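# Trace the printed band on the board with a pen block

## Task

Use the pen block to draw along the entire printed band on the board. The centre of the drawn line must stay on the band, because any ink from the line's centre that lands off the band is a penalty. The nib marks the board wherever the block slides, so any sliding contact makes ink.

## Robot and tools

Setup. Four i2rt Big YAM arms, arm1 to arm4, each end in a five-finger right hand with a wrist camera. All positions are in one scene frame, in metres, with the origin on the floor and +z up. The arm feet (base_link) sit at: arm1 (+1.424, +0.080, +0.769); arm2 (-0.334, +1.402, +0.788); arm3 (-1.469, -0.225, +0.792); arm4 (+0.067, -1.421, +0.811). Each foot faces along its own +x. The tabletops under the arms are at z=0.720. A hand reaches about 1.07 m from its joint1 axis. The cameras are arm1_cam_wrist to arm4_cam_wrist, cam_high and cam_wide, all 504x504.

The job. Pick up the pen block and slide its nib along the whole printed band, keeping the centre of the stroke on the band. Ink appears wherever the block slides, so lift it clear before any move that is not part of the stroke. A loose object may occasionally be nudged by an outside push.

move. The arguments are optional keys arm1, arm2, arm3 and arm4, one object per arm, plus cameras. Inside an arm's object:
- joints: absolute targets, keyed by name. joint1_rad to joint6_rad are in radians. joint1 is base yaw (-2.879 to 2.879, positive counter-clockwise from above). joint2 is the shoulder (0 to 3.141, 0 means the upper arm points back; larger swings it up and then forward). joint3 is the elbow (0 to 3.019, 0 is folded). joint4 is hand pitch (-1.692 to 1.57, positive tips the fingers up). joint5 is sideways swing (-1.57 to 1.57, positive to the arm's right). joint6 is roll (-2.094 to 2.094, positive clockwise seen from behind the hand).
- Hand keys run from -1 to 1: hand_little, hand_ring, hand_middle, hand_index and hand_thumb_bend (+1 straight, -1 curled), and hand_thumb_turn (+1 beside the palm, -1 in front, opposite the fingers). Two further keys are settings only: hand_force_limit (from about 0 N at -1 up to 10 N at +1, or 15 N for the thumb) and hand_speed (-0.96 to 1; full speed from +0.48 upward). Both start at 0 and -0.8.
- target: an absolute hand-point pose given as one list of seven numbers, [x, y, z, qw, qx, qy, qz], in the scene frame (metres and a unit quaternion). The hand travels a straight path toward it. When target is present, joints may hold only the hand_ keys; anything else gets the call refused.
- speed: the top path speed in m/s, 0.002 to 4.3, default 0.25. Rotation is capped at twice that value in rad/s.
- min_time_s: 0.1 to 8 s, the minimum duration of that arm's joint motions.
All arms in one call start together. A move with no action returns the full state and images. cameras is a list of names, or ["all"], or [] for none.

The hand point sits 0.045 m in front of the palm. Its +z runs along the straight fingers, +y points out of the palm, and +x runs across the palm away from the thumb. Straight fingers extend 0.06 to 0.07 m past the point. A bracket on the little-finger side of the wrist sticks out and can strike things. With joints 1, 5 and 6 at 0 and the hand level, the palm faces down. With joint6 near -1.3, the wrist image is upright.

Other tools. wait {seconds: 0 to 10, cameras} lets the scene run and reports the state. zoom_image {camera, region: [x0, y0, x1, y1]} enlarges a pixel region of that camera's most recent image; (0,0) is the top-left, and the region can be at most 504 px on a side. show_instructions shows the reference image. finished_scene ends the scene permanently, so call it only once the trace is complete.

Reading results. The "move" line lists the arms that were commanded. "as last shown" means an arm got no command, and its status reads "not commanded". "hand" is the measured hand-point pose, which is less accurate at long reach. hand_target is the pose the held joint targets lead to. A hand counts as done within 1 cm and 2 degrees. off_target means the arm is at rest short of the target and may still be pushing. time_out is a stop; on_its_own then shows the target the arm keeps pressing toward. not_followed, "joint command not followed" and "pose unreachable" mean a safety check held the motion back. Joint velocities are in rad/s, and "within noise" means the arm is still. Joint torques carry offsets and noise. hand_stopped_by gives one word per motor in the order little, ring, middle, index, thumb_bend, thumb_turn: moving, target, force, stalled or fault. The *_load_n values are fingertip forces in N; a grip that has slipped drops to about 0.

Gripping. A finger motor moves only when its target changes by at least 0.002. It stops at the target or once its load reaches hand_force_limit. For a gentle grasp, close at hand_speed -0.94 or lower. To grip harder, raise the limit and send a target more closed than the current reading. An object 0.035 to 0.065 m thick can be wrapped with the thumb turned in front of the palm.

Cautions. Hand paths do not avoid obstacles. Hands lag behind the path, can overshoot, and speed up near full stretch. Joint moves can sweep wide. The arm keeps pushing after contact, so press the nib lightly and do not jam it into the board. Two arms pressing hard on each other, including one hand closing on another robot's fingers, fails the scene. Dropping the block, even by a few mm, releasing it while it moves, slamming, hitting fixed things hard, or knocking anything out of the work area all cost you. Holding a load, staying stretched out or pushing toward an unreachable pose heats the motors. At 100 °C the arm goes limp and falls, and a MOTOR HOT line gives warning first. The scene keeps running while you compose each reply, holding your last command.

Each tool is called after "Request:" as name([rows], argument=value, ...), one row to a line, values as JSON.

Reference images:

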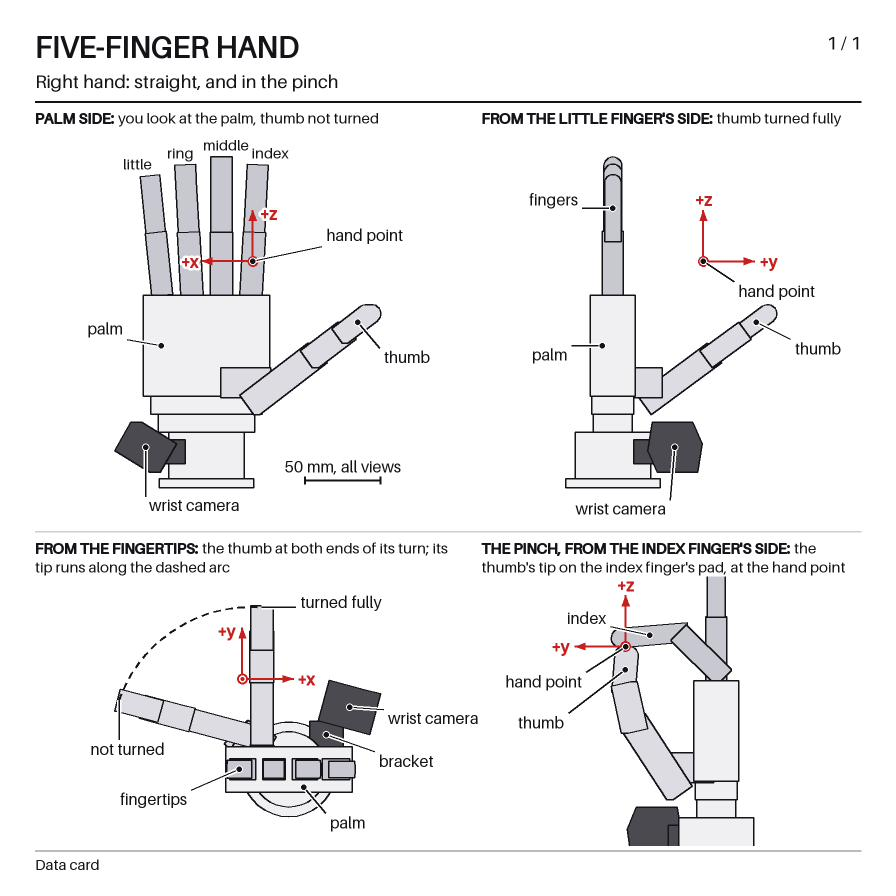

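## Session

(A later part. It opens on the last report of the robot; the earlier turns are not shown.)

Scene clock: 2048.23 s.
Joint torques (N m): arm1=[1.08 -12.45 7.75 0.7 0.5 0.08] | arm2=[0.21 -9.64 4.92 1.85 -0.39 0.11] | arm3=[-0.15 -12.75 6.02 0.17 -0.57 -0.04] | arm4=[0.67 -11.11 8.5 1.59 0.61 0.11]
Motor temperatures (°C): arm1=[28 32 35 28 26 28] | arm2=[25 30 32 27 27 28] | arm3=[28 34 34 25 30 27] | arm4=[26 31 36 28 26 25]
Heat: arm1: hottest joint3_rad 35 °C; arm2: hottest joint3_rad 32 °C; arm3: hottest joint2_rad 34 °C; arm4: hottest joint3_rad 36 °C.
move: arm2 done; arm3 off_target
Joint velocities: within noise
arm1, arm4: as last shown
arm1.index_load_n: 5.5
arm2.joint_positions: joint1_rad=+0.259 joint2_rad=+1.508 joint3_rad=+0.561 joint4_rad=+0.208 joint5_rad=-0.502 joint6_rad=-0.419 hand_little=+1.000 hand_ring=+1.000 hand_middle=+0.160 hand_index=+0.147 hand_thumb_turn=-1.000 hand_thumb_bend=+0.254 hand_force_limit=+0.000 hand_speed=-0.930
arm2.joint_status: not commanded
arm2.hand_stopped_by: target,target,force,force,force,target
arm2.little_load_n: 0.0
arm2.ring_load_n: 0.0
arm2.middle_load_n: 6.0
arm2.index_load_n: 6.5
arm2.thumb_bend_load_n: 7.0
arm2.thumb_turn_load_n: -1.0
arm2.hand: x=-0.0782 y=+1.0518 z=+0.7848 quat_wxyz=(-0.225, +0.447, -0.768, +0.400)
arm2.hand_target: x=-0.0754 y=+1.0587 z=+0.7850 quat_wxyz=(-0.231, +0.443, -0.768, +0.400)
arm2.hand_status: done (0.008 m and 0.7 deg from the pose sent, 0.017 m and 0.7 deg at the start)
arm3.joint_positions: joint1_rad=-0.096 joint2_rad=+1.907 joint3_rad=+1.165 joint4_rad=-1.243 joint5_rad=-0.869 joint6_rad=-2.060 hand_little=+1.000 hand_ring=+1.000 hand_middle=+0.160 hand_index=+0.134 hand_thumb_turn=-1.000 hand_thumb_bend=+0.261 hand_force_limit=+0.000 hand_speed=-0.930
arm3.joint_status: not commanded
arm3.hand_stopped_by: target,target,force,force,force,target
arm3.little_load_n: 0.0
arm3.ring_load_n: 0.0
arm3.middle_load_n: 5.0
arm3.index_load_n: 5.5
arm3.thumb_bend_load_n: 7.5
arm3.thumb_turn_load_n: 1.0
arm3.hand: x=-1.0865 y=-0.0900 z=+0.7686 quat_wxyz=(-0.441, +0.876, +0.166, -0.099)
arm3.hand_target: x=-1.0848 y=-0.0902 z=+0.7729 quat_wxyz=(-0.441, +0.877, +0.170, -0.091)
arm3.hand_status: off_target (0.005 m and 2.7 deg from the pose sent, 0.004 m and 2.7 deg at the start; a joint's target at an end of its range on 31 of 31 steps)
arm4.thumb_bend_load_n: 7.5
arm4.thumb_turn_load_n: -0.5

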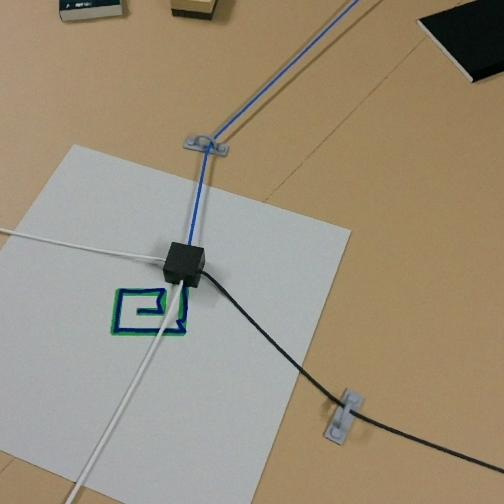

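Request:
zoom_image(camera="cam_high", region=[140, 284, 176, 320])

Request:
zoom_image(camera="cam_high", region=[160, 282, 196, 318])

Request:
zoom_image(camera="cam_high", region=[160, 304, 196, 340])

Scaled by 14.000 from the camera's image (finer frame: 720x720).

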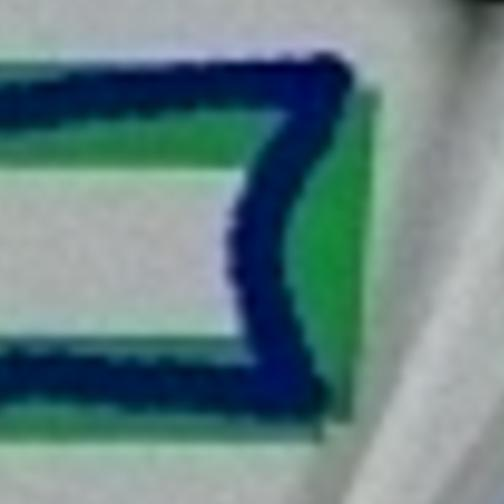

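Scaled by 14.000 from the camera's image (finer frame: 720x720).

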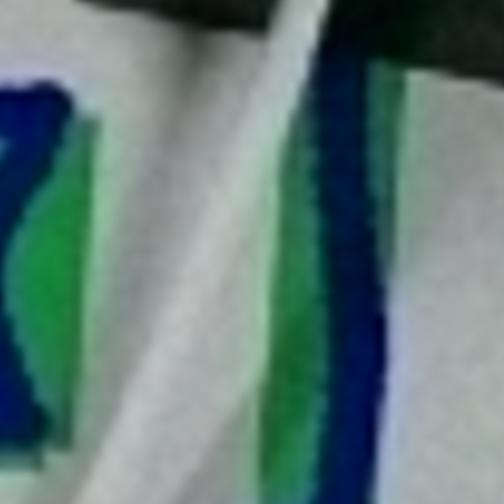

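Scaled by 14.000 from the camera's image (finer frame: 720x720).

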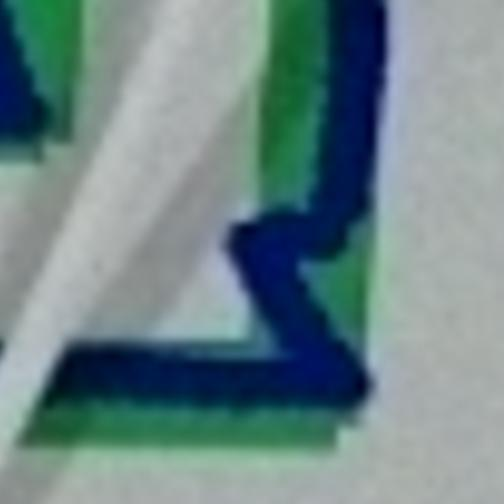

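Request:
move(arm2={"target": [-0.0768, 1.0250, 0.785, 0.2309, -0.4435, 0.7682, -0.3999], "speed": 0.05}, arm3={"target": [-1.0650, -0.0902, 0.773, 0.4516, -0.8676, -0.1845, 0.0960], "speed": 0.05}, cameras=["cam_high", "cam_wide"])

Request:
zoom_image(camera="cam_high", region=[150, 222, 220, 292])

Scene clock: 2086.30 s.
Joint torques (N m): arm1=[1.14 -12.4 7.77 0.7 0.5 0.07] | arm2=[-1.2 -8.59 9.42 1.11 -0.55 -0.13] | arm3=[-0.32 -10.11 9.2 -0.44 -0.54 -0.03] | arm4=[0.5 -11.05 8.54 1.48 0.61 0.09]
Motor temperatures (°C): arm1=[28 32 36 28 26 28] | arm2=[25 29 33 27 27 28] | arm3=[28 35 33 25 30 27] | arm4=[26 31 36 28 26 25]
Heat: arm1: hottest joint3_rad 36 °C; arm2: hottest joint3_rad 33 °C; arm3: hottest joint2_rad 35 °C; arm4: hottest joint3_rad 36 °C.
move: arm2 off_target; arm3 off_target
Joint velocities: within noise
arm1, arm4: as last shown
arm1.ring_load_n: 0.0
arm2.joint_positions: joint1_rad=+0.235 joint2_rad=+1.554 joint3_rad=+0.593 joint4_rad=+0.195 joint5_rad=-0.528 joint6_rad=-0.423 hand_little=+1.000 hand_ring=+1.000 hand_middle=+0.160 hand_index=+0.147 hand_thumb_turn=-1.000 hand_thumb_bend=+0.254 hand_force_limit=+0.000 hand_speed=-0.930
arm2.joint_status: not commanded
arm2.hand_stopped_by: target,target,force,force,force,target
arm2.little_load_n: -0.5
arm2.ring_load_n: 0.0
arm2.middle_load_n: 6.0
arm2.index_load_n: 6.5
arm2.thumb_bend_load_n: 7.0
arm2.thumb_turn_load_n: 0.0
arm2.hand: x=-0.0808 y=+1.0420 z=+0.7775 quat_wxyz=(-0.233, +0.442, -0.773, +0.390)
arm2.hand_target: x=-0.0772 y=+1.0255 z=+0.7853 quat_wxyz=(-0.231, +0.443, -0.768, +0.400)
arm2.hand_status: off_target (0.019 m and 1.3 deg from the pose sent, 0.027 m and 0.8 deg at the start)
arm3.joint_positions: joint1_rad=-0.096 joint2_rad=+1.907 joint3_rad=+1.195 joint4_rad=-1.251 joint5_rad=-0.869 joint6_rad=-2.060 hand_little=+1.000 hand_ring=+1.000 hand_middle=+0.160 hand_index=+0.134 hand_thumb_turn=-1.000 hand_thumb_bend=+0.261 hand_force_limit=+0.000 hand_speed=-0.930
arm3.joint_status: not commanded
arm3.hand_stopped_by: target,target,force,force,force,target
arm3.little_load_n: 0.0
arm3.ring_load_n: 0.0
arm3.middle_load_n: 5.0
arm3.index_load_n: 5.5
arm3.thumb_bend_load_n: 7.5
arm3.thumb_turn_load_n: 0.5
arm3.hand: x=-1.0736 y=-0.0890 z=+0.7750 quat_wxyz=(-0.440, +0.877, +0.171, -0.089)
arm3.hand_target: x=-1.0651 y=-0.0897 z=+0.7730 quat_wxyz=(-0.440, +0.877, +0.170, -0.090)
arm3.hand_status: off_target (0.009 m and 2.5 deg from the pose sent, 0.022 m and 2.7 deg at the start; a joint's target at an end of its range on 36 of 36 steps)
arm4.index_load_n: 7.0
arm4.thumb_turn_load_n: 0.0

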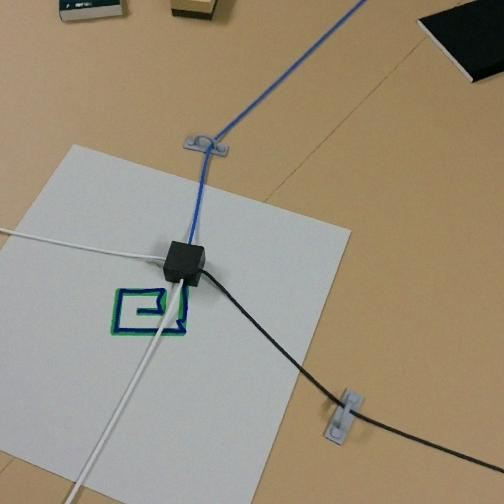

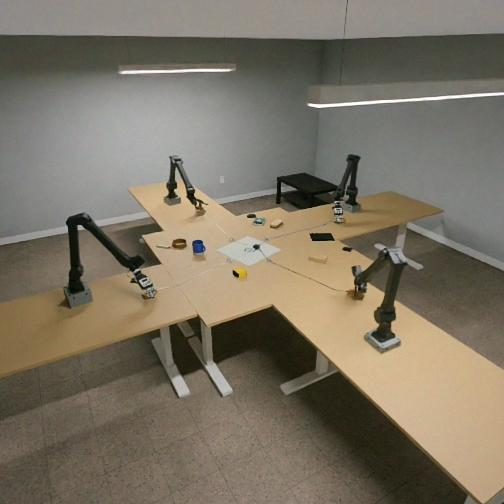

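Scaled by 7.200 from the camera's image (finer frame: 720x720).

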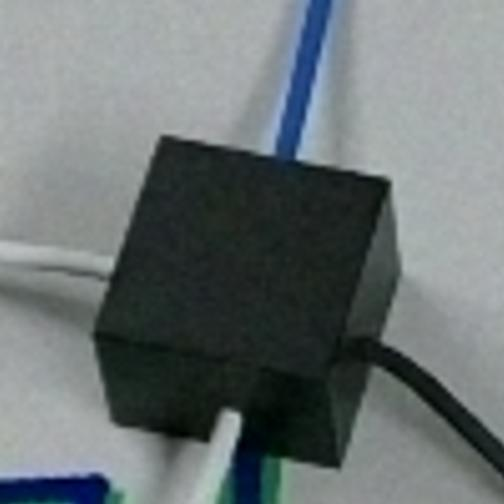

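Request:
move(arm1={"target": [0.9729, 0.2748, 0.7625, 0.4323, -0.8531, -0.2592, 0.1314], "speed": 0.03}, arm2={"target": [-0.0768, 1.0250, 0.7765, 0.2309, -0.4435, 0.7682, -0.3999], "speed": 0.03}, arm3={"target": [-1.0650, -0.0902, 0.7550, 0.4516, -0.8676, -0.1845, 0.0960], "speed": 0.03}, arm4={"target": [0.2762, -0.9504, 0.7610, 0.3872, -0.7439, 0.4831, -0.2515], "speed": 0.03})

Scene clock: 2095.60 s.
Joint torques (N m): arm1=[1.14 -12.63 6.89 1.83 0.49 0.07] | arm2=[-1.14 -8.76 8.69 1.96 -0.56 -0.13] | arm3=[-0.26 -10.58 8.18 0.28 -0.55 0] | arm4=[0.67 -11.22 7.71 2.35 0.55 0.08]
Motor temperatures (°C): arm1=[28 32 36 28 26 28] | arm2=[25 29 33 27 27 28] | arm3=[28 35 34 25 30 27] | arm4=[26 31 36 28 26 25]
Heat: arm1: hottest joint3_rad 36 °C; arm2: hottest joint3_rad 33 °C; arm3: hottest joint2_rad 35 °C; arm4: hottest joint3_rad 36 °C.
move: arm1 off_target; arm2 off_target; arm3 off_target; arm4 off_target
Joint velocities: within noise
arm1.joint_positions: joint1_rad=-0.283 joint2_rad=+1.554 joint3_rad=+0.623 joint4_rad=+0.133 joint5_rad=+0.530 joint6_rad=+0.433 hand_little=+1.000 hand_ring=+1.000 hand_middle=+0.180 hand_index=+0.166 hand_thumb_turn=-1.000 hand_thumb_bend=+0.290 hand_force_limit=+0.000 hand_speed=-0.930
arm1.joint_status: not commanded
arm1.hand_stopped_by: target,target,force,force,force,target
arm1.little_load_n: 0.0
arm1.ring_load_n: 0.0
arm1.middle_load_n: 6.0
arm1.index_load_n: 5.5
arm1.thumb_bend_load_n: 7.5
arm1.thumb_turn_load_n: 0.0
arm1.hand: x=+0.9933 y=+0.2725 z=+0.7523 quat_wxyz=(-0.422, +0.858, +0.269, -0.114)
arm1.hand_target: x=+0.9736 y=+0.2743 z=+0.7631 quat_wxyz=(-0.432, +0.854, +0.259, -0.132)
arm1.hand_status: off_target (0.023 m and 2.7 deg from the pose sent, 0.019 m and 1.7 deg at the start)
arm2.joint_positions: joint1_rad=+0.235 joint2_rad=+1.578 joint3_rad=+0.593 joint4_rad=+0.200 joint5_rad=-0.528 joint6_rad=-0.424 hand_little=+1.000 hand_ring=+1.000 hand_middle=+0.160 hand_index=+0.147 hand_thumb_turn=-1.000 hand_thumb_bend=+0.254 hand_force_limit=+0.000 hand_speed=-0.930
arm2.joint_status: not commanded
arm2.hand_stopped_by: target,target,force,force,force,target
arm2.little_load_n: 0.0
arm2.ring_load_n: 0.0
arm2.middle_load_n: 6.0
arm2.index_load_n: 7.0
arm2.thumb_bend_load_n: 7.5
arm2.thumb_turn_load_n: 0.0
arm2.hand: x=-0.0818 y=+1.0444 z=+0.7681 quat_wxyz=(-0.234, +0.441, -0.778, +0.382)
arm2.hand_target: x=-0.0773 y=+1.0256 z=+0.7769 quat_wxyz=(-0.231, +0.443, -0.768, +0.400)
arm2.hand_status: off_target (0.022 m and 2.4 deg from the pose sent, 0.017 m and 1.3 deg at the start)
arm3.joint_positions: joint1_rad=-0.096 joint2_rad=+1.937 joint3_rad=+1.195 joint4_rad=-1.229 joint5_rad=-0.869 joint6_rad=-2.060 hand_little=+1.000 hand_ring=+1.000 hand_middle=+0.160 hand_index=+0.134 hand_thumb_turn=-1.000 hand_thumb_bend=+0.261 hand_force_limit=+0.000 hand_speed=-0.930
arm3.joint_status: not commanded
arm3.hand_stopped_by: target,target,force,force,force,target
arm3.little_load_n: 0.0
arm3.ring_load_n: 0.0
arm3.middle_load_n: 5.0
arm3.index_load_n: 5.5
arm3.thumb_bend_load_n: 7.5
arm3.thumb_turn_load_n: 1.0
arm3.hand: x=-1.0730 y=-0.0889 z=+0.7614 quat_wxyz=(-0.440, +0.877, +0.169, -0.093)
arm3.hand_target: x=-1.0653 y=-0.0896 z=+0.7551 quat_wxyz=(-0.440, +0.877, +0.170, -0.090)
arm3.hand_status: off_target (0.010 m and 2.5 deg from the pose sent, 0.022 m and 2.5 deg at the start; a joint's target at an end of its range on 37 of 37 steps)
arm4.joint_positions: joint1_rad=-0.392 joint2_rad=+1.738 joint3_rad=+0.704 joint4_rad=+0.165 joint5_rad=+0.680 joint6_rad=+0.599 hand_little=+1.000 hand_ring=+1.000 hand_middle=+0.186 hand_index=+0.167 hand_thumb_turn=-1.000 hand_thumb_bend=+0.288 hand_force_limit=+0.000 hand_speed=-0.930
arm4.joint_status: not commanded
arm4.hand_stopped_by: target,target,force,force,force,target
arm4.little_load_n: 0.0
arm4.ring_load_n: 0.0
arm4.middle_load_n: 5.5
arm4.index_load_n: 6.5
arm4.thumb_bend_load_n: 7.5
arm4.thumb_turn_load_n: 0.0
arm4.hand: x=+0.2744 y=-0.9691 z=+0.7542 quat_wxyz=(-0.370, +0.754, -0.478, +0.259)
arm4.hand_target: x=+0.2759 y=-0.9510 z=+0.7615 quat_wxyz=(-0.387, +0.744, -0.483, +0.251)
arm4.hand_status: off_target (0.020 m and 2.5 deg from the pose sent, 0.019 m and 1.6 deg at the start)
pictures: none

Request:
move(arm1={"target": [0.9729, 0.2748, 0.7590, 0.4323, -0.8531, -0.2592, 0.1314], "speed": 0.02}, arm2={"target": [-0.0768, 1.0250, 0.7735, 0.2309, -0.4435, 0.7682, -0.3999], "speed": 0.02}, arm3={"target": [-1.0650, -0.0902, 0.7490, 0.4516, -0.8676, -0.1845, 0.0960], "speed": 0.02}, arm4={"target": [0.2762, -0.9504, 0.7575, 0.3872, -0.7439, 0.4831, -0.2515], "speed": 0.02}, cameras=["arm1_cam_wrist", "arm2_cam_wrist", "arm3_cam_wrist", "arm4_cam_wrist"])

Scene clock: 2105.27 s.
Joint torques (N m): arm1=[1.14 -12.63 6.68 1.83 0.49 0.07] | arm2=[-1.14 -8.88 8.49 1.98 -0.56 -0.12] | arm3=[-0.62 -10.4 7.84 0.02 -0.55 -0.04] | arm4=[1.08 -10.99 7.54 2.35 0.54 0.1]
Motor temperatures (°C): arm1=[28 32 35 28 26 28] | arm2=[25 29 33 27 27 28] | arm3=[28 34 34 25 30 27] | arm4=[26 31 36 28 26 25]
Heat: arm1: hottest joint3_rad 35 °C; arm2: hottest joint3_rad 33 °C; arm3: hottest joint2_rad 34 °C; arm4: hottest joint3_rad 36 °C.
move: arm1 off_target; arm2 off_target; arm3 off_target; arm4 off_target
Joint velocities: within noise
arm1.joint_positions: joint1_rad=-0.283 joint2_rad=+1.563 joint3_rad=+0.623 joint4_rad=+0.146 joint5_rad=+0.530 joint6_rad=+0.433 hand_little=+1.000 hand_ring=+1.000 hand_middle=+0.180 hand_index=+0.166 hand_thumb_turn=-1.000 hand_thumb_bend=+0.290 hand_force_limit=+0.000 hand_speed=-0.930
arm1.joint_status: not commanded
arm1.hand_stopped_by: target,target,force,force,force,target
arm1.little_load_n: 0.0
arm1.ring_load_n: -0.5
arm1.middle_load_n: 6.0
arm1.index_load_n: 5.5
arm1.thumb_bend_load_n: 7.5
arm1.thumb_turn_load_n: 0.0
arm1.hand: x=+0.9919 y=+0.2729 z=+0.7501 quat_wxyz=(-0.423, +0.858, +0.269, -0.115)
arm1.hand_target: x=+0.9736 y=+0.2744 z=+0.7595 quat_wxyz=(-0.432, +0.854, +0.259, -0.132)
arm1.hand_status: off_target (0.021 m and 2.5 deg from the pose sent, 0.022 m and 2.7 deg at the start)
arm2.joint_positions: joint1_rad=+0.235 joint2_rad=+1.587 joint3_rad=+0.593 joint4_rad=+0.210 joint5_rad=-0.528 joint6_rad=-0.424 hand_little=+1.000 hand_ring=+1.000 hand_middle=+0.160 hand_index=+0.147 hand_thumb_turn=-1.000 hand_thumb_bend=+0.254 hand_force_limit=+0.000 hand_speed=-0.930
arm2.joint_status: not commanded
arm2.hand_stopped_by: target,target,force,force,force,target
arm2.little_load_n: -0.5
arm2.ring_load_n: 0.0
arm2.middle_load_n: 6.0
arm2.index_load_n: 7.0
arm2.thumb_bend_load_n: 7.5
arm2.thumb_turn_load_n: 0.0
arm2.hand: x=-0.0814 y=+1.0435 z=+0.7660 quat_wxyz=(-0.234, +0.441, -0.777, +0.383)
arm2.hand_target: x=-0.0773 y=+1.0256 z=+0.7739 quat_wxyz=(-0.231, +0.443, -0.768, +0.400)
arm2.hand_status: off_target (0.020 m and 2.3 deg from the pose sent, 0.021 m and 2.4 deg at the start)
arm3.joint_positions: joint1_rad=-0.096 joint2_rad=+1.946 joint3_rad=+1.195 joint4_rad=-1.215 joint5_rad=-0.869 joint6_rad=-2.060 hand_little=+1.000 hand_ring=+1.000 hand_middle=+0.160 hand_index=+0.134 hand_thumb_turn=-1.000 hand_thumb_bend=+0.261 hand_force_limit=+0.000 hand_speed=-0.930
arm3.joint_status: not commanded
arm3.hand_stopped_by: target,target,force,force,force,target
arm3.little_load_n: 0.0
arm3.ring_load_n: 0.0
arm3.middle_load_n: 5.0
arm3.index_load_n: 5.5
arm3.thumb_bend_load_n: 7.5
arm3.thumb_turn_load_n: 1.0
arm3.hand: x=-1.0714 y=-0.0888 z=+0.7564 quat_wxyz=(-0.440, +0.877, +0.170, -0.091)
arm3.hand_target: x=-1.0652 y=-0.0896 z=+0.7491 quat_wxyz=(-0.440, +0.877, +0.170, -0.090)
arm3.hand_status: off_target (0.010 m and 2.5 deg from the pose sent, 0.015 m and 2.5 deg at the start; a joint's target at an end of its range on 47 of 47 steps)
arm4.joint_positions: joint1_rad=-0.392 joint2_rad=+1.743 joint3_rad=+0.704 joint4_rad=+0.178 joint5_rad=+0.681 joint6_rad=+0.599 hand_little=+1.000 hand_ring=+1.000 hand_middle=+0.186 hand_index=+0.167 hand_thumb_turn=-1.000 hand_thumb_bend=+0.288 hand_force_limit=+0.000 hand_speed=-0.930
arm4.joint_status: not commanded
arm4.hand_stopped_by: target,target,force,force,force,target
arm4.little_load_n: 0.0
arm4.ring_load_n: -0.5
arm4.middle_load_n: 5.5
arm4.index_load_n: 6.0
arm4.thumb_bend_load_n: 7.5
arm4.thumb_turn_load_n: 0.0
arm4.hand: x=+0.2750 y=-0.9674 z=+0.7534 quat_wxyz=(-0.373, +0.752, -0.478, +0.258)
arm4.hand_target: x=+0.2759 y=-0.9509 z=+0.7579 quat_wxyz=(-0.387, +0.744, -0.483, +0.251)
arm4.hand_status: off_target (0.018 m and 2.0 deg from the pose sent, 0.019 m and 2.5 deg at the start)

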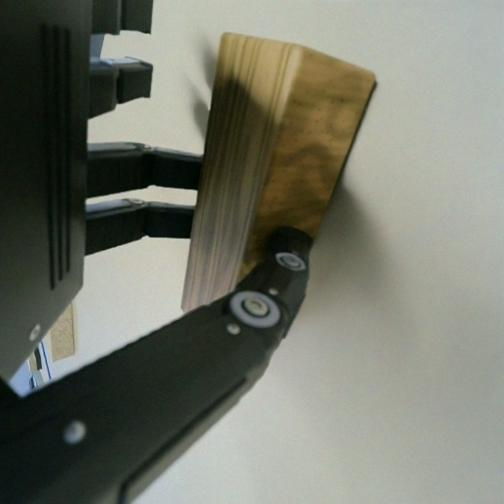

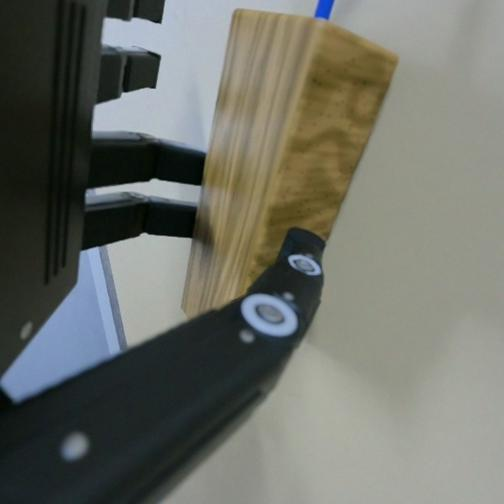

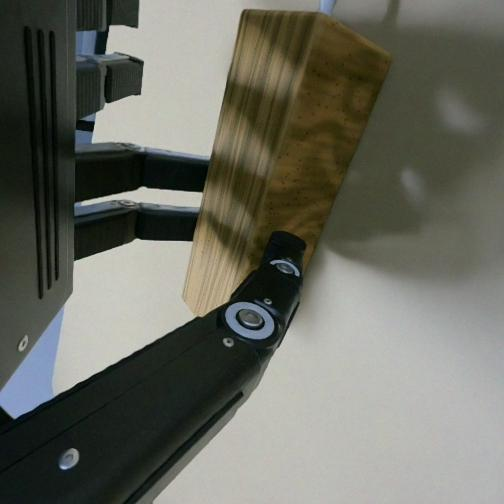

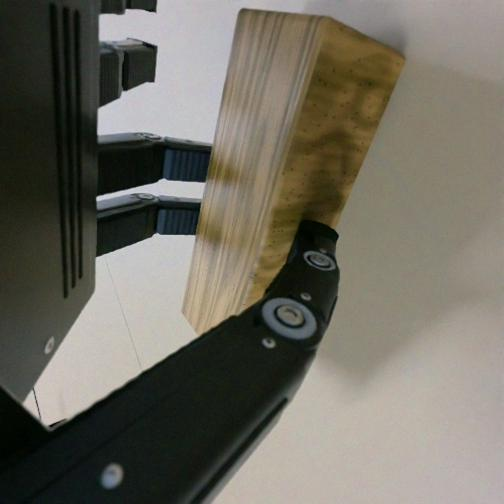

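Request:
move(arm1={"target": [0.9729, 0.2748, 0.7565, 0.4323, -0.8531, -0.2592, 0.1314], "speed": 0.02}, arm2={"target": [-0.0768, 1.0250, 0.7710, 0.2309, -0.4435, 0.7682, -0.3999], "speed": 0.02}, arm3={"target": [-1.0650, -0.0902, 0.7455, 0.4516, -0.8676, -0.1845, 0.0960], "speed": 0.02}, arm4={"target": [0.2762, -0.9504, 0.7560, 0.3872, -0.7439, 0.4831, -0.2515], "speed": 0.02}, cameras=["arm1_cam_wrist", "arm2_cam_wrist", "arm3_cam_wrist", "arm4_cam_wrist"])

Scene clock: 2114.90 s.
Joint torques (N m): arm1=[1.2 -12.45 6.56 1.77 0.48 0.06] | arm2=[-1.14 -8.88 8.28 1.95 -0.56 -0.12] | arm3=[-0.73 -9.64 7.76 0.29 -0.56 -0.02] | arm4=[1.2 -10.81 7.62 2.35 0.51 0.09]
Motor temperatures (°C): arm1=[28 32 35 28 26 28] | arm2=[25 29 34 27 27 28] | arm3=[28 34 34 25 30 27] | arm4=[26 31 36 28 26 25]
Heat: arm1: hottest joint3_rad 35 °C; arm2: hottest joint3_rad 34 °C; arm3: hottest joint2_rad 34 °C; arm4: hottest joint3_rad 36 °C.
move: arm1 off_target; arm2 off_target; arm3 off_target; arm4 off_target
Joint velocities: within noise
arm1.joint_positions: joint1_rad=-0.283 joint2_rad=+1.568 joint3_rad=+0.623 joint4_rad=+0.156 joint5_rad=+0.531 joint6_rad=+0.434 hand_little=+1.000 hand_ring=+1.000 hand_middle=+0.180 hand_index=+0.166 hand_thumb_turn=-1.000 hand_thumb_bend=+0.290 hand_force_limit=+0.000 hand_speed=-0.930
arm1.joint_status: not commanded
arm1.hand_stopped_by: target,target,force,force,force,target
arm1.little_load_n: 0.0
arm1.ring_load_n: 0.0
arm1.middle_load_n: 6.0
arm1.index_load_n: 5.0
arm1.thumb_bend_load_n: 7.5
arm1.thumb_turn_load_n: -0.5
arm1.hand: x=+0.9904 y=+0.2735 z=+0.7496 quat_wxyz=(-0.425, +0.857, +0.267, -0.117)
arm1.hand_target: x=+0.9735 y=+0.2744 z=+0.7569 quat_wxyz=(-0.432, +0.854, +0.259, -0.132)
arm1.hand_status: off_target (0.019 m and 2.2 deg from the pose sent, 0.020 m and 2.5 deg at the start)
arm2.joint_positions: joint1_rad=+0.235 joint2_rad=+1.594 joint3_rad=+0.593 joint4_rad=+0.220 joint5_rad=-0.528 joint6_rad=-0.424 hand_little=+1.000 hand_ring=+1.000 hand_middle=+0.160 hand_index=+0.147 hand_thumb_turn=-1.000 hand_thumb_bend=+0.254 hand_force_limit=+0.000 hand_speed=-0.930
arm2.joint_status: not commanded
arm2.hand_stopped_by: target,target,force,force,force,target
arm2.little_load_n: 0.0
arm2.ring_load_n: 0.0
arm2.middle_load_n: 6.0
arm2.index_load_n: 6.5
arm2.thumb_bend_load_n: 7.5
arm2.thumb_turn_load_n: 0.0
arm2.hand: x=-0.0811 y=+1.0427 z=+0.7641 quat_wxyz=(-0.234, +0.441, -0.777, +0.383)
arm2.hand_target: x=-0.0773 y=+1.0255 z=+0.7714 quat_wxyz=(-0.231, +0.443, -0.768, +0.400)
arm2.hand_status: off_target (0.020 m and 2.2 deg from the pose sent, 0.020 m and 2.3 deg at the start)
arm3.joint_positions: joint1_rad=-0.096 joint2_rad=+1.949 joint3_rad=+1.195 joint4_rad=-1.210 joint5_rad=-0.869 joint6_rad=-2.060 hand_little=+1.000 hand_ring=+1.000 hand_middle=+0.160 hand_index=+0.134 hand_thumb_turn=-1.000 hand_thumb_bend=+0.261 hand_force_limit=+0.000 hand_speed=-0.930
arm3.joint_status: not commanded
arm3.hand_stopped_by: target,target,force,force,force,target
arm3.little_load_n: 0.0
arm3.ring_load_n: 0.0
arm3.middle_load_n: 5.5
arm3.index_load_n: 6.0
arm3.thumb_bend_load_n: 7.5
arm3.thumb_turn_load_n: 1.0
arm3.hand: x=-1.0705 y=-0.0887 z=+0.7550 quat_wxyz=(-0.440, +0.877, +0.171, -0.089)
arm3.hand_target: x=-1.0652 y=-0.0896 z=+0.7456 quat_wxyz=(-0.440, +0.877, +0.170, -0.090)
arm3.hand_status: off_target (0.011 m and 2.5 deg from the pose sent, 0.013 m and 2.5 deg at the start; a joint's target at an end of its range on 47 of 47 steps)
arm4.joint_positions: joint1_rad=-0.392 joint2_rad=+1.746 joint3_rad=+0.704 joint4_rad=+0.183 joint5_rad=+0.681 joint6_rad=+0.600 hand_little=+1.000 hand_ring=+1.000 hand_middle=+0.186 hand_index=+0.167 hand_thumb_turn=-1.000 hand_thumb_bend=+0.288 hand_force_limit=+0.000 hand_speed=-0.930
arm4.joint_status: not commanded
arm4.hand_stopped_by: target,target,force,force,force,target
arm4.little_load_n: 0.0
arm4.ring_load_n: 0.0
arm4.middle_load_n: 5.5
arm4.index_load_n: 6.0
arm4.thumb_bend_load_n: 7.5
arm4.thumb_turn_load_n: -0.5
arm4.hand: x=+0.2753 y=-0.9667 z=+0.7531 quat_wxyz=(-0.375, +0.751, -0.479, +0.258)
arm4.hand_target: x=+0.2759 y=-0.9509 z=+0.7563 quat_wxyz=(-0.387, +0.744, -0.483, +0.251)
arm4.hand_status: off_target (0.017 m and 1.8 deg from the pose sent, 0.017 m and 2.0 deg at the start)

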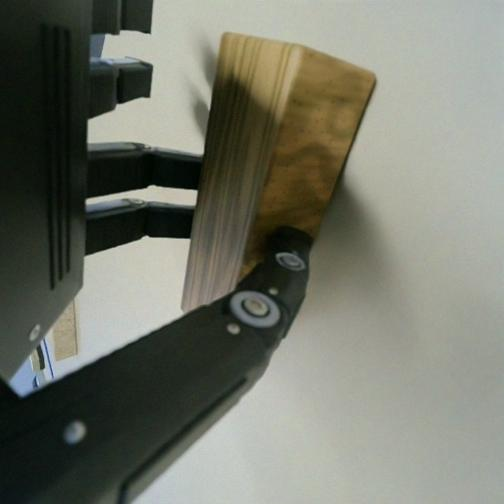

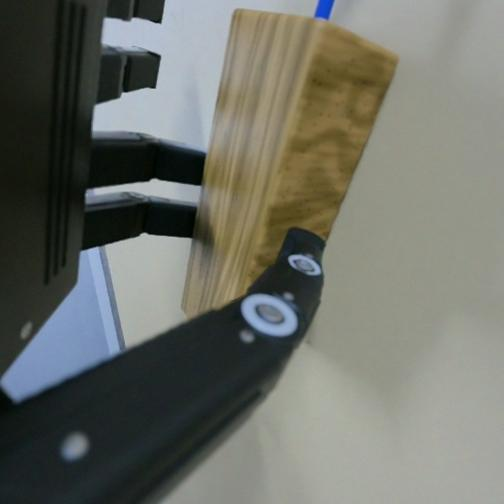

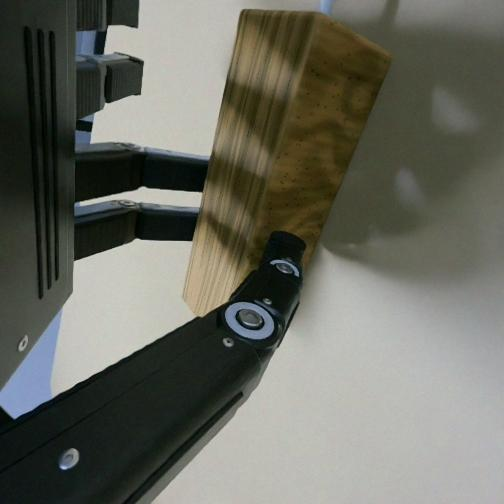

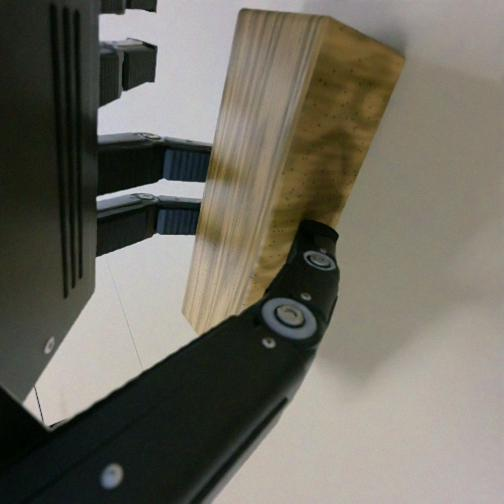

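Request:
move(arm2={"target": [-0.0768, 1.0250, 0.7685, 0.2309, -0.4435, 0.7682, -0.3999], "speed": 0.02})

Scene clock: 2119.17 s.
Joint torques (N m): arm1=[1.08 -12.51 6.57 1.77 0.49 0.07] | arm2=[-1.14 -8.7 8.14 1.96 -0.53 -0.13] | arm3=[-0.97 -10.11 7.62 0.38 -0.56 -0.01] | arm4=[0.79 -11.16 7.43 2.35 0.53 0.05]
Motor temperatures (°C): arm1=[28 32 35 28 26 28] | arm2=[25 29 34 27 27 28] | arm3=[28 34 34 25 30 27] | arm4=[26 31 36 28 26 25]
Heat: arm1: hottest joint3_rad 35 °C; arm2: hottest joint3_rad 34 °C; arm3: hottest joint2_rad 34 °C; arm4: hottest joint3_rad 36 °C.
move: arm2 off_target
Joint velocities: within noise
arm1, arm3, arm4: as last shown
arm2.joint_positions: joint1_rad=+0.235 joint2_rad=+1.600 joint3_rad=+0.593 joint4_rad=+0.229 joint5_rad=-0.529 joint6_rad=-0.425 hand_little=+1.000 hand_ring=+1.000 hand_middle=+0.160 hand_index=+0.147 hand_thumb_turn=-1.000 hand_thumb_bend=+0.255 hand_force_limit=+0.000 hand_speed=-0.930
arm2.joint_status: not commanded
arm2.hand_stopped_by: target,target,force,force,force,target
arm2.little_load_n: 0.0
arm2.ring_load_n: 0.0
arm2.middle_load_n: 5.5
arm2.index_load_n: 7.0
arm2.thumb_bend_load_n: 7.5
arm2.thumb_turn_load_n: 0.0
arm2.hand: x=-0.0805 y=+1.0416 z=+0.7632 quat_wxyz=(-0.234, +0.442, -0.776, +0.385)
arm2.hand_target: x=-0.0773 y=+1.0254 z=+0.7689 quat_wxyz=(-0.231, +0.443, -0.768, +0.400)
arm2.hand_status: off_target (0.018 m and 1.9 deg from the pose sent, 0.019 m and 2.2 deg at the start)
arm3.middle_load_n: 5.0
arm3.thumb_bend_load_n: 7.0
arm4.middle_load_n: 6.0
pictures: none

Request:
move(arm1={"joints": {"hand_speed": -0.85, "hand_index": 1.0, "hand_middle": 1.0, "hand_thumb_bend": 0.8}}, arm2={"joints": {"hand_speed": -0.85, "hand_index": 1.0, "hand_middle": 1.0, "hand_thumb_bend": 0.8}}, arm3={"joints": {"hand_speed": -0.85, "hand_index": 1.0, "hand_middle": 1.0, "hand_thumb_bend": 0.8}}, arm4={"joints": {"hand_speed": -0.85, "hand_index": 1.0, "hand_middle": 1.0, "hand_thumb_bend": 0.8}}, cameras=["arm1_cam_wrist", "arm2_cam_wrist", "arm3_cam_wrist", "arm4_cam_wrist", "cam_high"])

Scene clock: 2131.13 s.
Joint torques (N m): arm1=[1.2 -12.57 6.57 1.68 0.46 0.06] | arm2=[-1.2 -8.7 8.14 1.85 -0.47 -0.12] | arm3=[-0.79 -9.29 7.73 0.23 -0.55 -0.03] | arm4=[0.91 -11.4 7.62 2.37 0.52 0.06]
Motor temperatures (°C): arm1=[28 32 35 28 26 28] | arm2=[25 29 34 27 27 28] | arm3=[28 34 34 25 30 27] | arm4=[26 31 36 28 26 25]
Heat: arm1: hottest joint3_rad 35 °C; arm2: hottest joint3_rad 34 °C; arm3: hottest joint2_rad 34 °C; arm4: hottest joint3_rad 36 °C.
move: arm1 done; arm2 done; arm3 done; arm4 done
Joint velocities: within noise
arm1.joint_positions: joint1_rad=-0.283 joint2_rad=+1.569 joint3_rad=+0.623 joint4_rad=+0.159 joint5_rad=+0.531 joint6_rad=+0.434 hand_little=+1.000 hand_ring=+1.000 hand_middle=+1.000 hand_index=+1.000 hand_thumb_turn=-1.000 hand_thumb_bend=+0.800 hand_force_limit=+0.000 hand_speed=-0.850
arm1.joint_status: all done
arm1.hand_stopped_by: target,target,target,target,target,target
arm1.little_load_n: 0.0
arm1.ring_load_n: 0.0
arm1.middle_load_n: 0.0
arm1.index_load_n: 0.0
arm1.thumb_bend_load_n: 0.0
arm1.thumb_turn_load_n: 0.0
arm1.hand: x=+0.9898 y=+0.2737 z=+0.7499 quat_wxyz=(-0.425, +0.857, +0.266, -0.118)
arm1.hand_target: x=+0.9734 y=+0.2744 z=+0.7568 quat_wxyz=(-0.432, +0.854, +0.259, -0.132)
arm1.hand_status: not commanded
arm2.joint_positions: joint1_rad=+0.235 joint2_rad=+1.600 joint3_rad=+0.593 joint4_rad=+0.232 joint5_rad=-0.530 joint6_rad=-0.425 hand_little=+1.000 hand_ring=+1.000 hand_middle=+1.000 hand_index=+1.000 hand_thumb_turn=-1.000 hand_thumb_bend=+0.800 hand_force_limit=+0.000 hand_speed=-0.850
arm2.joint_status: all done
arm2.hand_stopped_by: target,target,target,target,target,target
arm2.little_load_n: 0.0
arm2.ring_load_n: 0.0
arm2.middle_load_n: 0.0
arm2.index_load_n: 0.0
arm2.thumb_bend_load_n: 0.0
arm2.thumb_turn_load_n: 0.0
arm2.hand: x=-0.0802 y=+1.0414 z=+0.7634 quat_wxyz=(-0.234, +0.442, -0.775, +0.386)
arm2.hand_target: x=-0.0773 y=+1.0255 z=+0.7688 quat_wxyz=(-0.231, +0.443, -0.768, +0.400)
arm2.hand_status: not commanded
arm3.joint_positions: joint1_rad=-0.096 joint2_rad=+1.949 joint3_rad=+1.195 joint4_rad=-1.208 joint5_rad=-0.869 joint6_rad=-2.060 hand_little=+1.000 hand_ring=+1.000 hand_middle=+1.000 hand_index=+1.000 hand_thumb_turn=-1.000 hand_thumb_bend=+0.800 hand_force_limit=+0.000 hand_speed=-0.850
arm3.joint_status: all done
arm3.hand_stopped_by: target,target,target,target,target,target
arm3.little_load_n: 0.0
arm3.ring_load_n: 0.0
arm3.middle_load_n: 0.0
arm3.index_load_n: 0.0
arm3.thumb_bend_load_n: 0.0
arm3.thumb_turn_load_n: 0.0
arm3.hand: x=-1.0703 y=-0.0887 z=+0.7546 quat_wxyz=(-0.440, +0.877, +0.171, -0.089)
arm3.hand_target: x=-1.0653 y=-0.0896 z=+0.7457 quat_wxyz=(-0.440, +0.877, +0.170, -0.090)
arm3.hand_status: not commanded
arm4.joint_positions: joint1_rad=-0.392 joint2_rad=+1.749 joint3_rad=+0.704 joint4_rad=+0.183 joint5_rad=+0.681 joint6_rad=+0.600 hand_little=+1.000 hand_ring=+1.000 hand_middle=+1.000 hand_index=+1.000 hand_thumb_turn=-1.000 hand_thumb_bend=+0.800 hand_force_limit=+0.000 hand_speed=-0.850
arm4.joint_status: all done
arm4.hand_stopped_by: target,target,target,target,target,target
arm4.little_load_n: 0.0
arm4.ring_load_n: 0.0
arm4.middle_load_n: 0.0
arm4.index_load_n: 0.0
arm4.thumb_bend_load_n: 0.0
arm4.thumb_turn_load_n: 0.0
arm4.hand: x=+0.2751 y=-0.9671 z=+0.7518 quat_wxyz=(-0.374, +0.751, -0.479, +0.258)
arm4.hand_target: x=+0.2759 y=-0.9508 z=+0.7564 quat_wxyz=(-0.387, +0.744, -0.483, +0.251)
arm4.hand_status: not commanded

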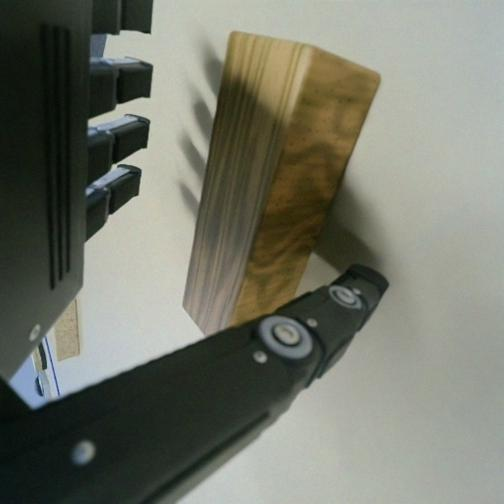

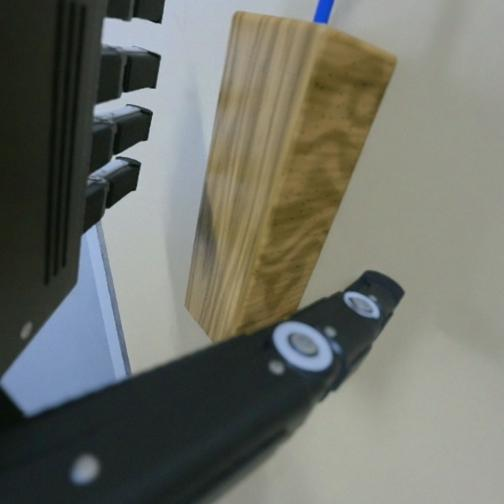

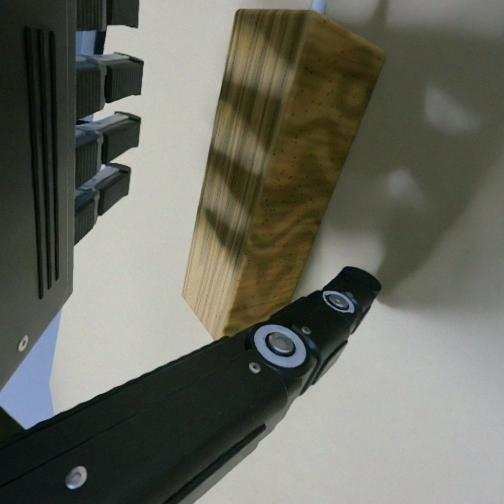

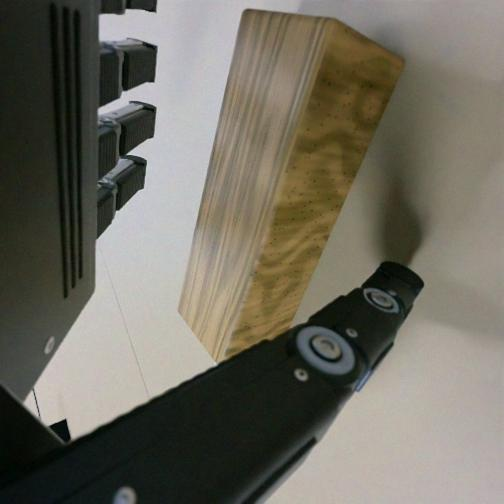

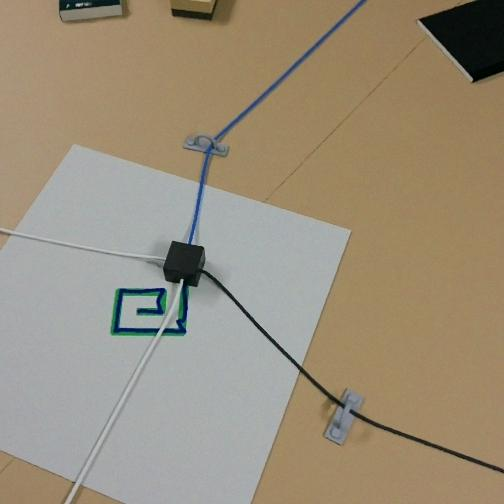

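Request:
move(arm1={"target": [0.9898, 0.2737, 0.8500, 0.4323, -0.8531, -0.2592, 0.1314], "speed": 0.1}, arm2={"target": [-0.0802, 1.0414, 0.8650, 0.2309, -0.4435, 0.7682, -0.3999], "speed": 0.1}, arm3={"target": [-1.0703, -0.0887, 0.8500, 0.4516, -0.8676, -0.1845, 0.0960], "speed": 0.1}, arm4={"target": [0.2751, -0.9671, 0.8500, 0.3872, -0.7439, 0.4831, -0.2515], "speed": 0.1}, cameras=["all"])

Request:
zoom_image(camera="cam_high", region=[105, 230, 215, 340])

Scene clock: 2145.53 s.
Joint torques (N m): arm1=[0.44 -11.99 8.98 0.57 0.21 -0.03] | arm2=[-0.44 -7.94 11.32 1.02 -0.25 -0.06] | arm3=[-0.09 -11.46 9.74 -0.31 -0.58 0.01] | arm4=[0.67 -10.58 10.11 1.42 0.35 -0.04]
Motor temperatures (°C): arm1=[28 32 35 28 26 28] | arm2=[25 29 34 27 27 28] | arm3=[28 34 34 25 30 27] | arm4=[26 31 36 28 26 25]
Heat: arm1: hottest joint3_rad 35 °C; arm2: hottest joint3_rad 34 °C; arm3: hottest joint2_rad 34 °C; arm4: hottest joint3_rad 36 °C.
move: arm1 off_target; arm2 off_target; arm3 off_target; arm4 off_target
Joint velocities: within noise
arm1.joint_positions: joint1_rad=-0.283 joint2_rad=+1.319 joint3_rad=+0.666 joint4_rad=-0.130 joint5_rad=+0.531 joint6_rad=+0.434 hand_little=+1.000 hand_ring=+1.000 hand_middle=+1.000 hand_index=+1.000 hand_thumb_turn=-1.000 hand_thumb_bend=+0.800 hand_force_limit=+0.000 hand_speed=-0.850
arm1.joint_status: not commanded
arm1.hand_stopped_by: target,target,target,target,target,target
arm1.little_load_n: 0.0
arm1.ring_load_n: 0.0
arm1.middle_load_n: 0.0
arm1.index_load_n: 0.0
arm1.thumb_bend_load_n: 0.0
arm1.thumb_turn_load_n: 0.0
arm1.hand: x=+1.0045 y=+0.2692 z=+0.8328 quat_wxyz=(-0.426, +0.857, +0.266, -0.119)
arm1.hand_target: x=+0.9903 y=+0.2734 z=+0.8503 quat_wxyz=(-0.433, +0.853, +0.259, -0.132)
arm1.hand_status: off_target (0.023 m and 1.8 deg from the pose sent, 0.100 m and 2.0 deg at the start)
arm2.joint_positions: joint1_rad=+0.235 joint2_rad=+1.324 joint3_rad=+0.634 joint4_rad=-0.081 joint5_rad=-0.529 joint6_rad=-0.425 hand_little=+1.000 hand_ring=+1.000 hand_middle=+1.000 hand_index=+1.000 hand_thumb_turn=-1.000 hand_thumb_bend=+0.800 hand_force_limit=+0.000 hand_speed=-0.850
arm2.joint_status: not commanded
arm2.hand_stopped_by: target,target,target,target,target,target
arm2.little_load_n: 0.0
arm2.ring_load_n: 0.0
arm2.middle_load_n: 0.0
arm2.index_load_n: 0.0
arm2.thumb_bend_load_n: 0.0
arm2.thumb_turn_load_n: 0.0
arm2.hand: x=-0.0866 y=+1.0555 z=+0.8506 quat_wxyz=(-0.233, +0.442, -0.774, +0.388)
arm2.hand_target: x=-0.0806 y=+1.0419 z=+0.8652 quat_wxyz=(-0.231, +0.443, -0.768, +0.400)
arm2.hand_status: off_target (0.021 m and 1.5 deg from the pose sent, 0.101 m and 1.8 deg at the start)
arm3.joint_positions: joint1_rad=-0.096 joint2_rad=+1.805 joint3_rad=+1.244 joint4_rad=-1.428 joint5_rad=-0.870 joint6_rad=-2.060 hand_little=+1.000 hand_ring=+1.000 hand_middle=+1.000 hand_index=+1.000 hand_thumb_turn=-1.000 hand_thumb_bend=+0.800 hand_force_limit=+0.000 hand_speed=-0.850
arm3.joint_status: not commanded
arm3.hand_stopped_by: target,target,target,target,target,target
arm3.little_load_n: 0.0
arm3.ring_load_n: 0.0
arm3.middle_load_n: 0.0
arm3.index_load_n: 0.0
arm3.thumb_bend_load_n: 0.0
arm3.thumb_turn_load_n: 0.0
arm3.hand: x=-1.0807 y=-0.0893 z=+0.8415 quat_wxyz=(-0.442, +0.876, +0.164, -0.101)
arm3.hand_target: x=-1.0706 y=-0.0881 z=+0.8501 quat_wxyz=(-0.441, +0.876, +0.171, -0.091)
arm3.hand_status: off_target (0.013 m and 2.8 deg from the pose sent, 0.095 m and 2.5 deg at the start; a joint's target at an end of its range on 52 of 52 steps)
arm4.joint_positions: joint1_rad=-0.392 joint2_rad=+1.489 joint3_rad=+0.709 joint4_rad=-0.077 joint5_rad=+0.679 joint6_rad=+0.600 hand_little=+1.000 hand_ring=+1.000 hand_middle=+1.000 hand_index=+1.000 hand_thumb_turn=-1.000 hand_thumb_bend=+0.800 hand_force_limit=+0.000 hand_speed=-0.850
arm4.joint_status: not commanded
arm4.hand_stopped_by: target,target,target,target,target,target
arm4.little_load_n: 0.0
arm4.ring_load_n: 0.0
arm4.middle_load_n: 0.0
arm4.index_load_n: 0.0
arm4.thumb_bend_load_n: 0.0
arm4.thumb_turn_load_n: 0.0
arm4.hand: x=+0.2701 y=-0.9823 z=+0.8365 quat_wxyz=(-0.376, +0.751, -0.479, +0.256)
arm4.hand_target: x=+0.2749 y=-0.9676 z=+0.8504 quat_wxyz=(-0.387, +0.744, -0.483, +0.252)
arm4.hand_status: off_target (0.021 m and 1.7 deg from the pose sent, 0.098 m and 2.0 deg at the start)
pictures: arm1_cam_wrist, arm2_cam_wrist, arm3_cam_wrist, arm4_cam_wrist, cam_high, cam_wide

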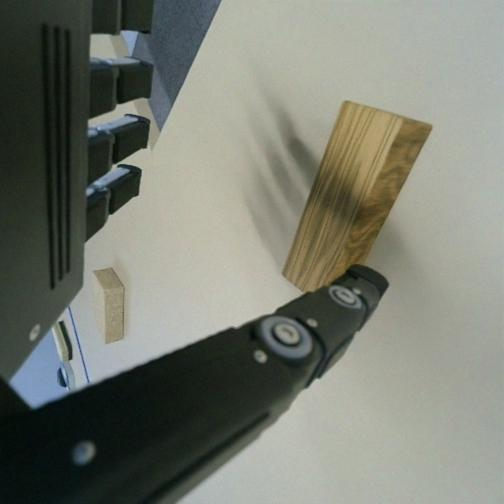

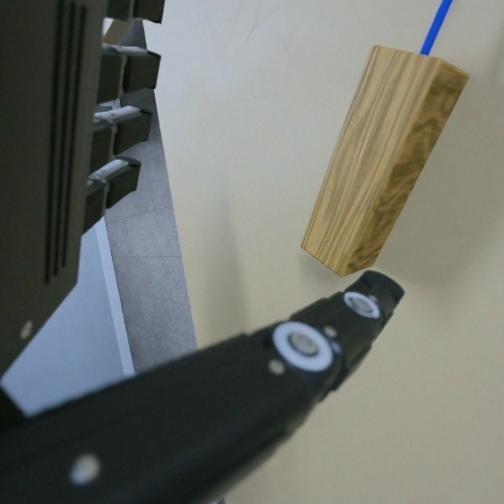

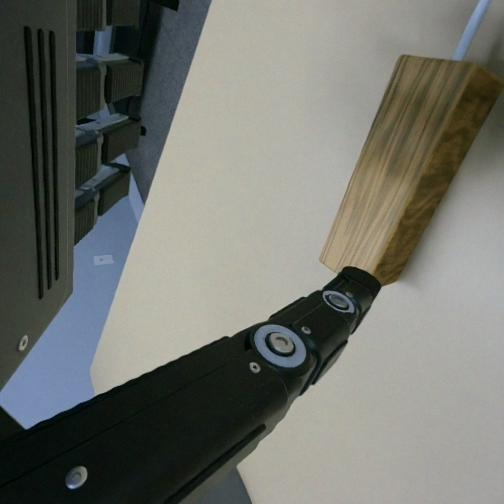

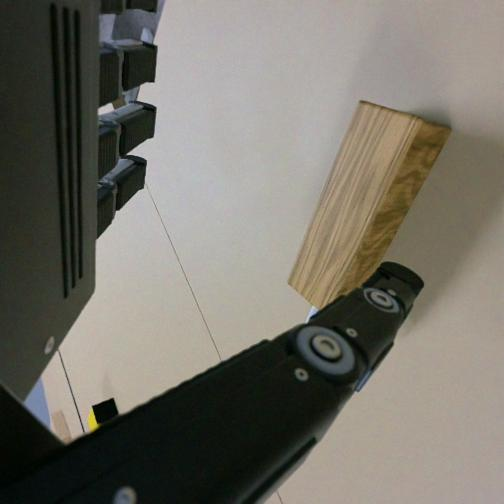

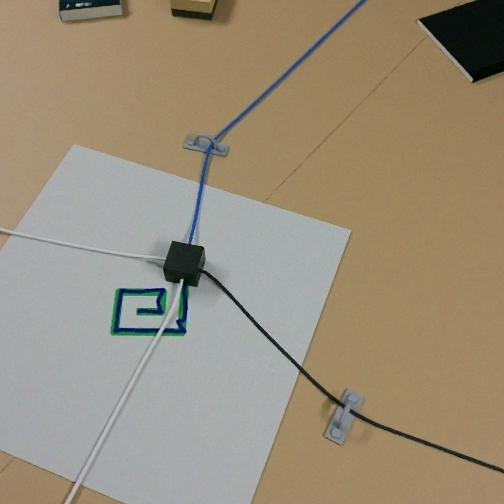

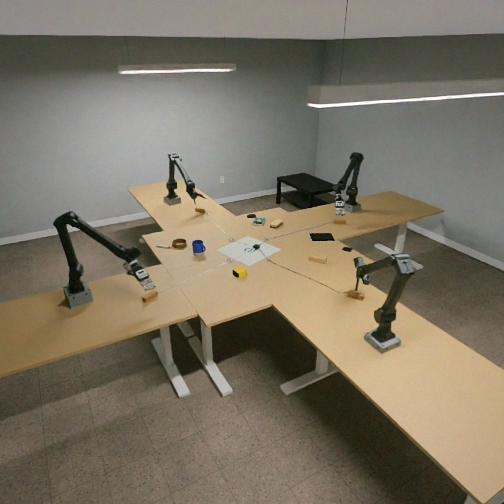

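Scaled by 4.582 from the camera's image (finer frame: 720x720).

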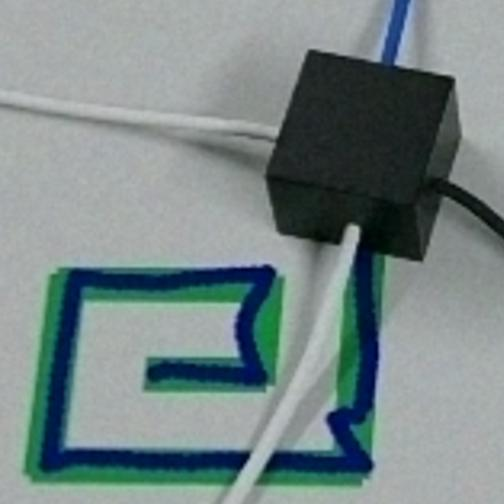

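Request:
finished_scene()

The scene is finished: the task was done.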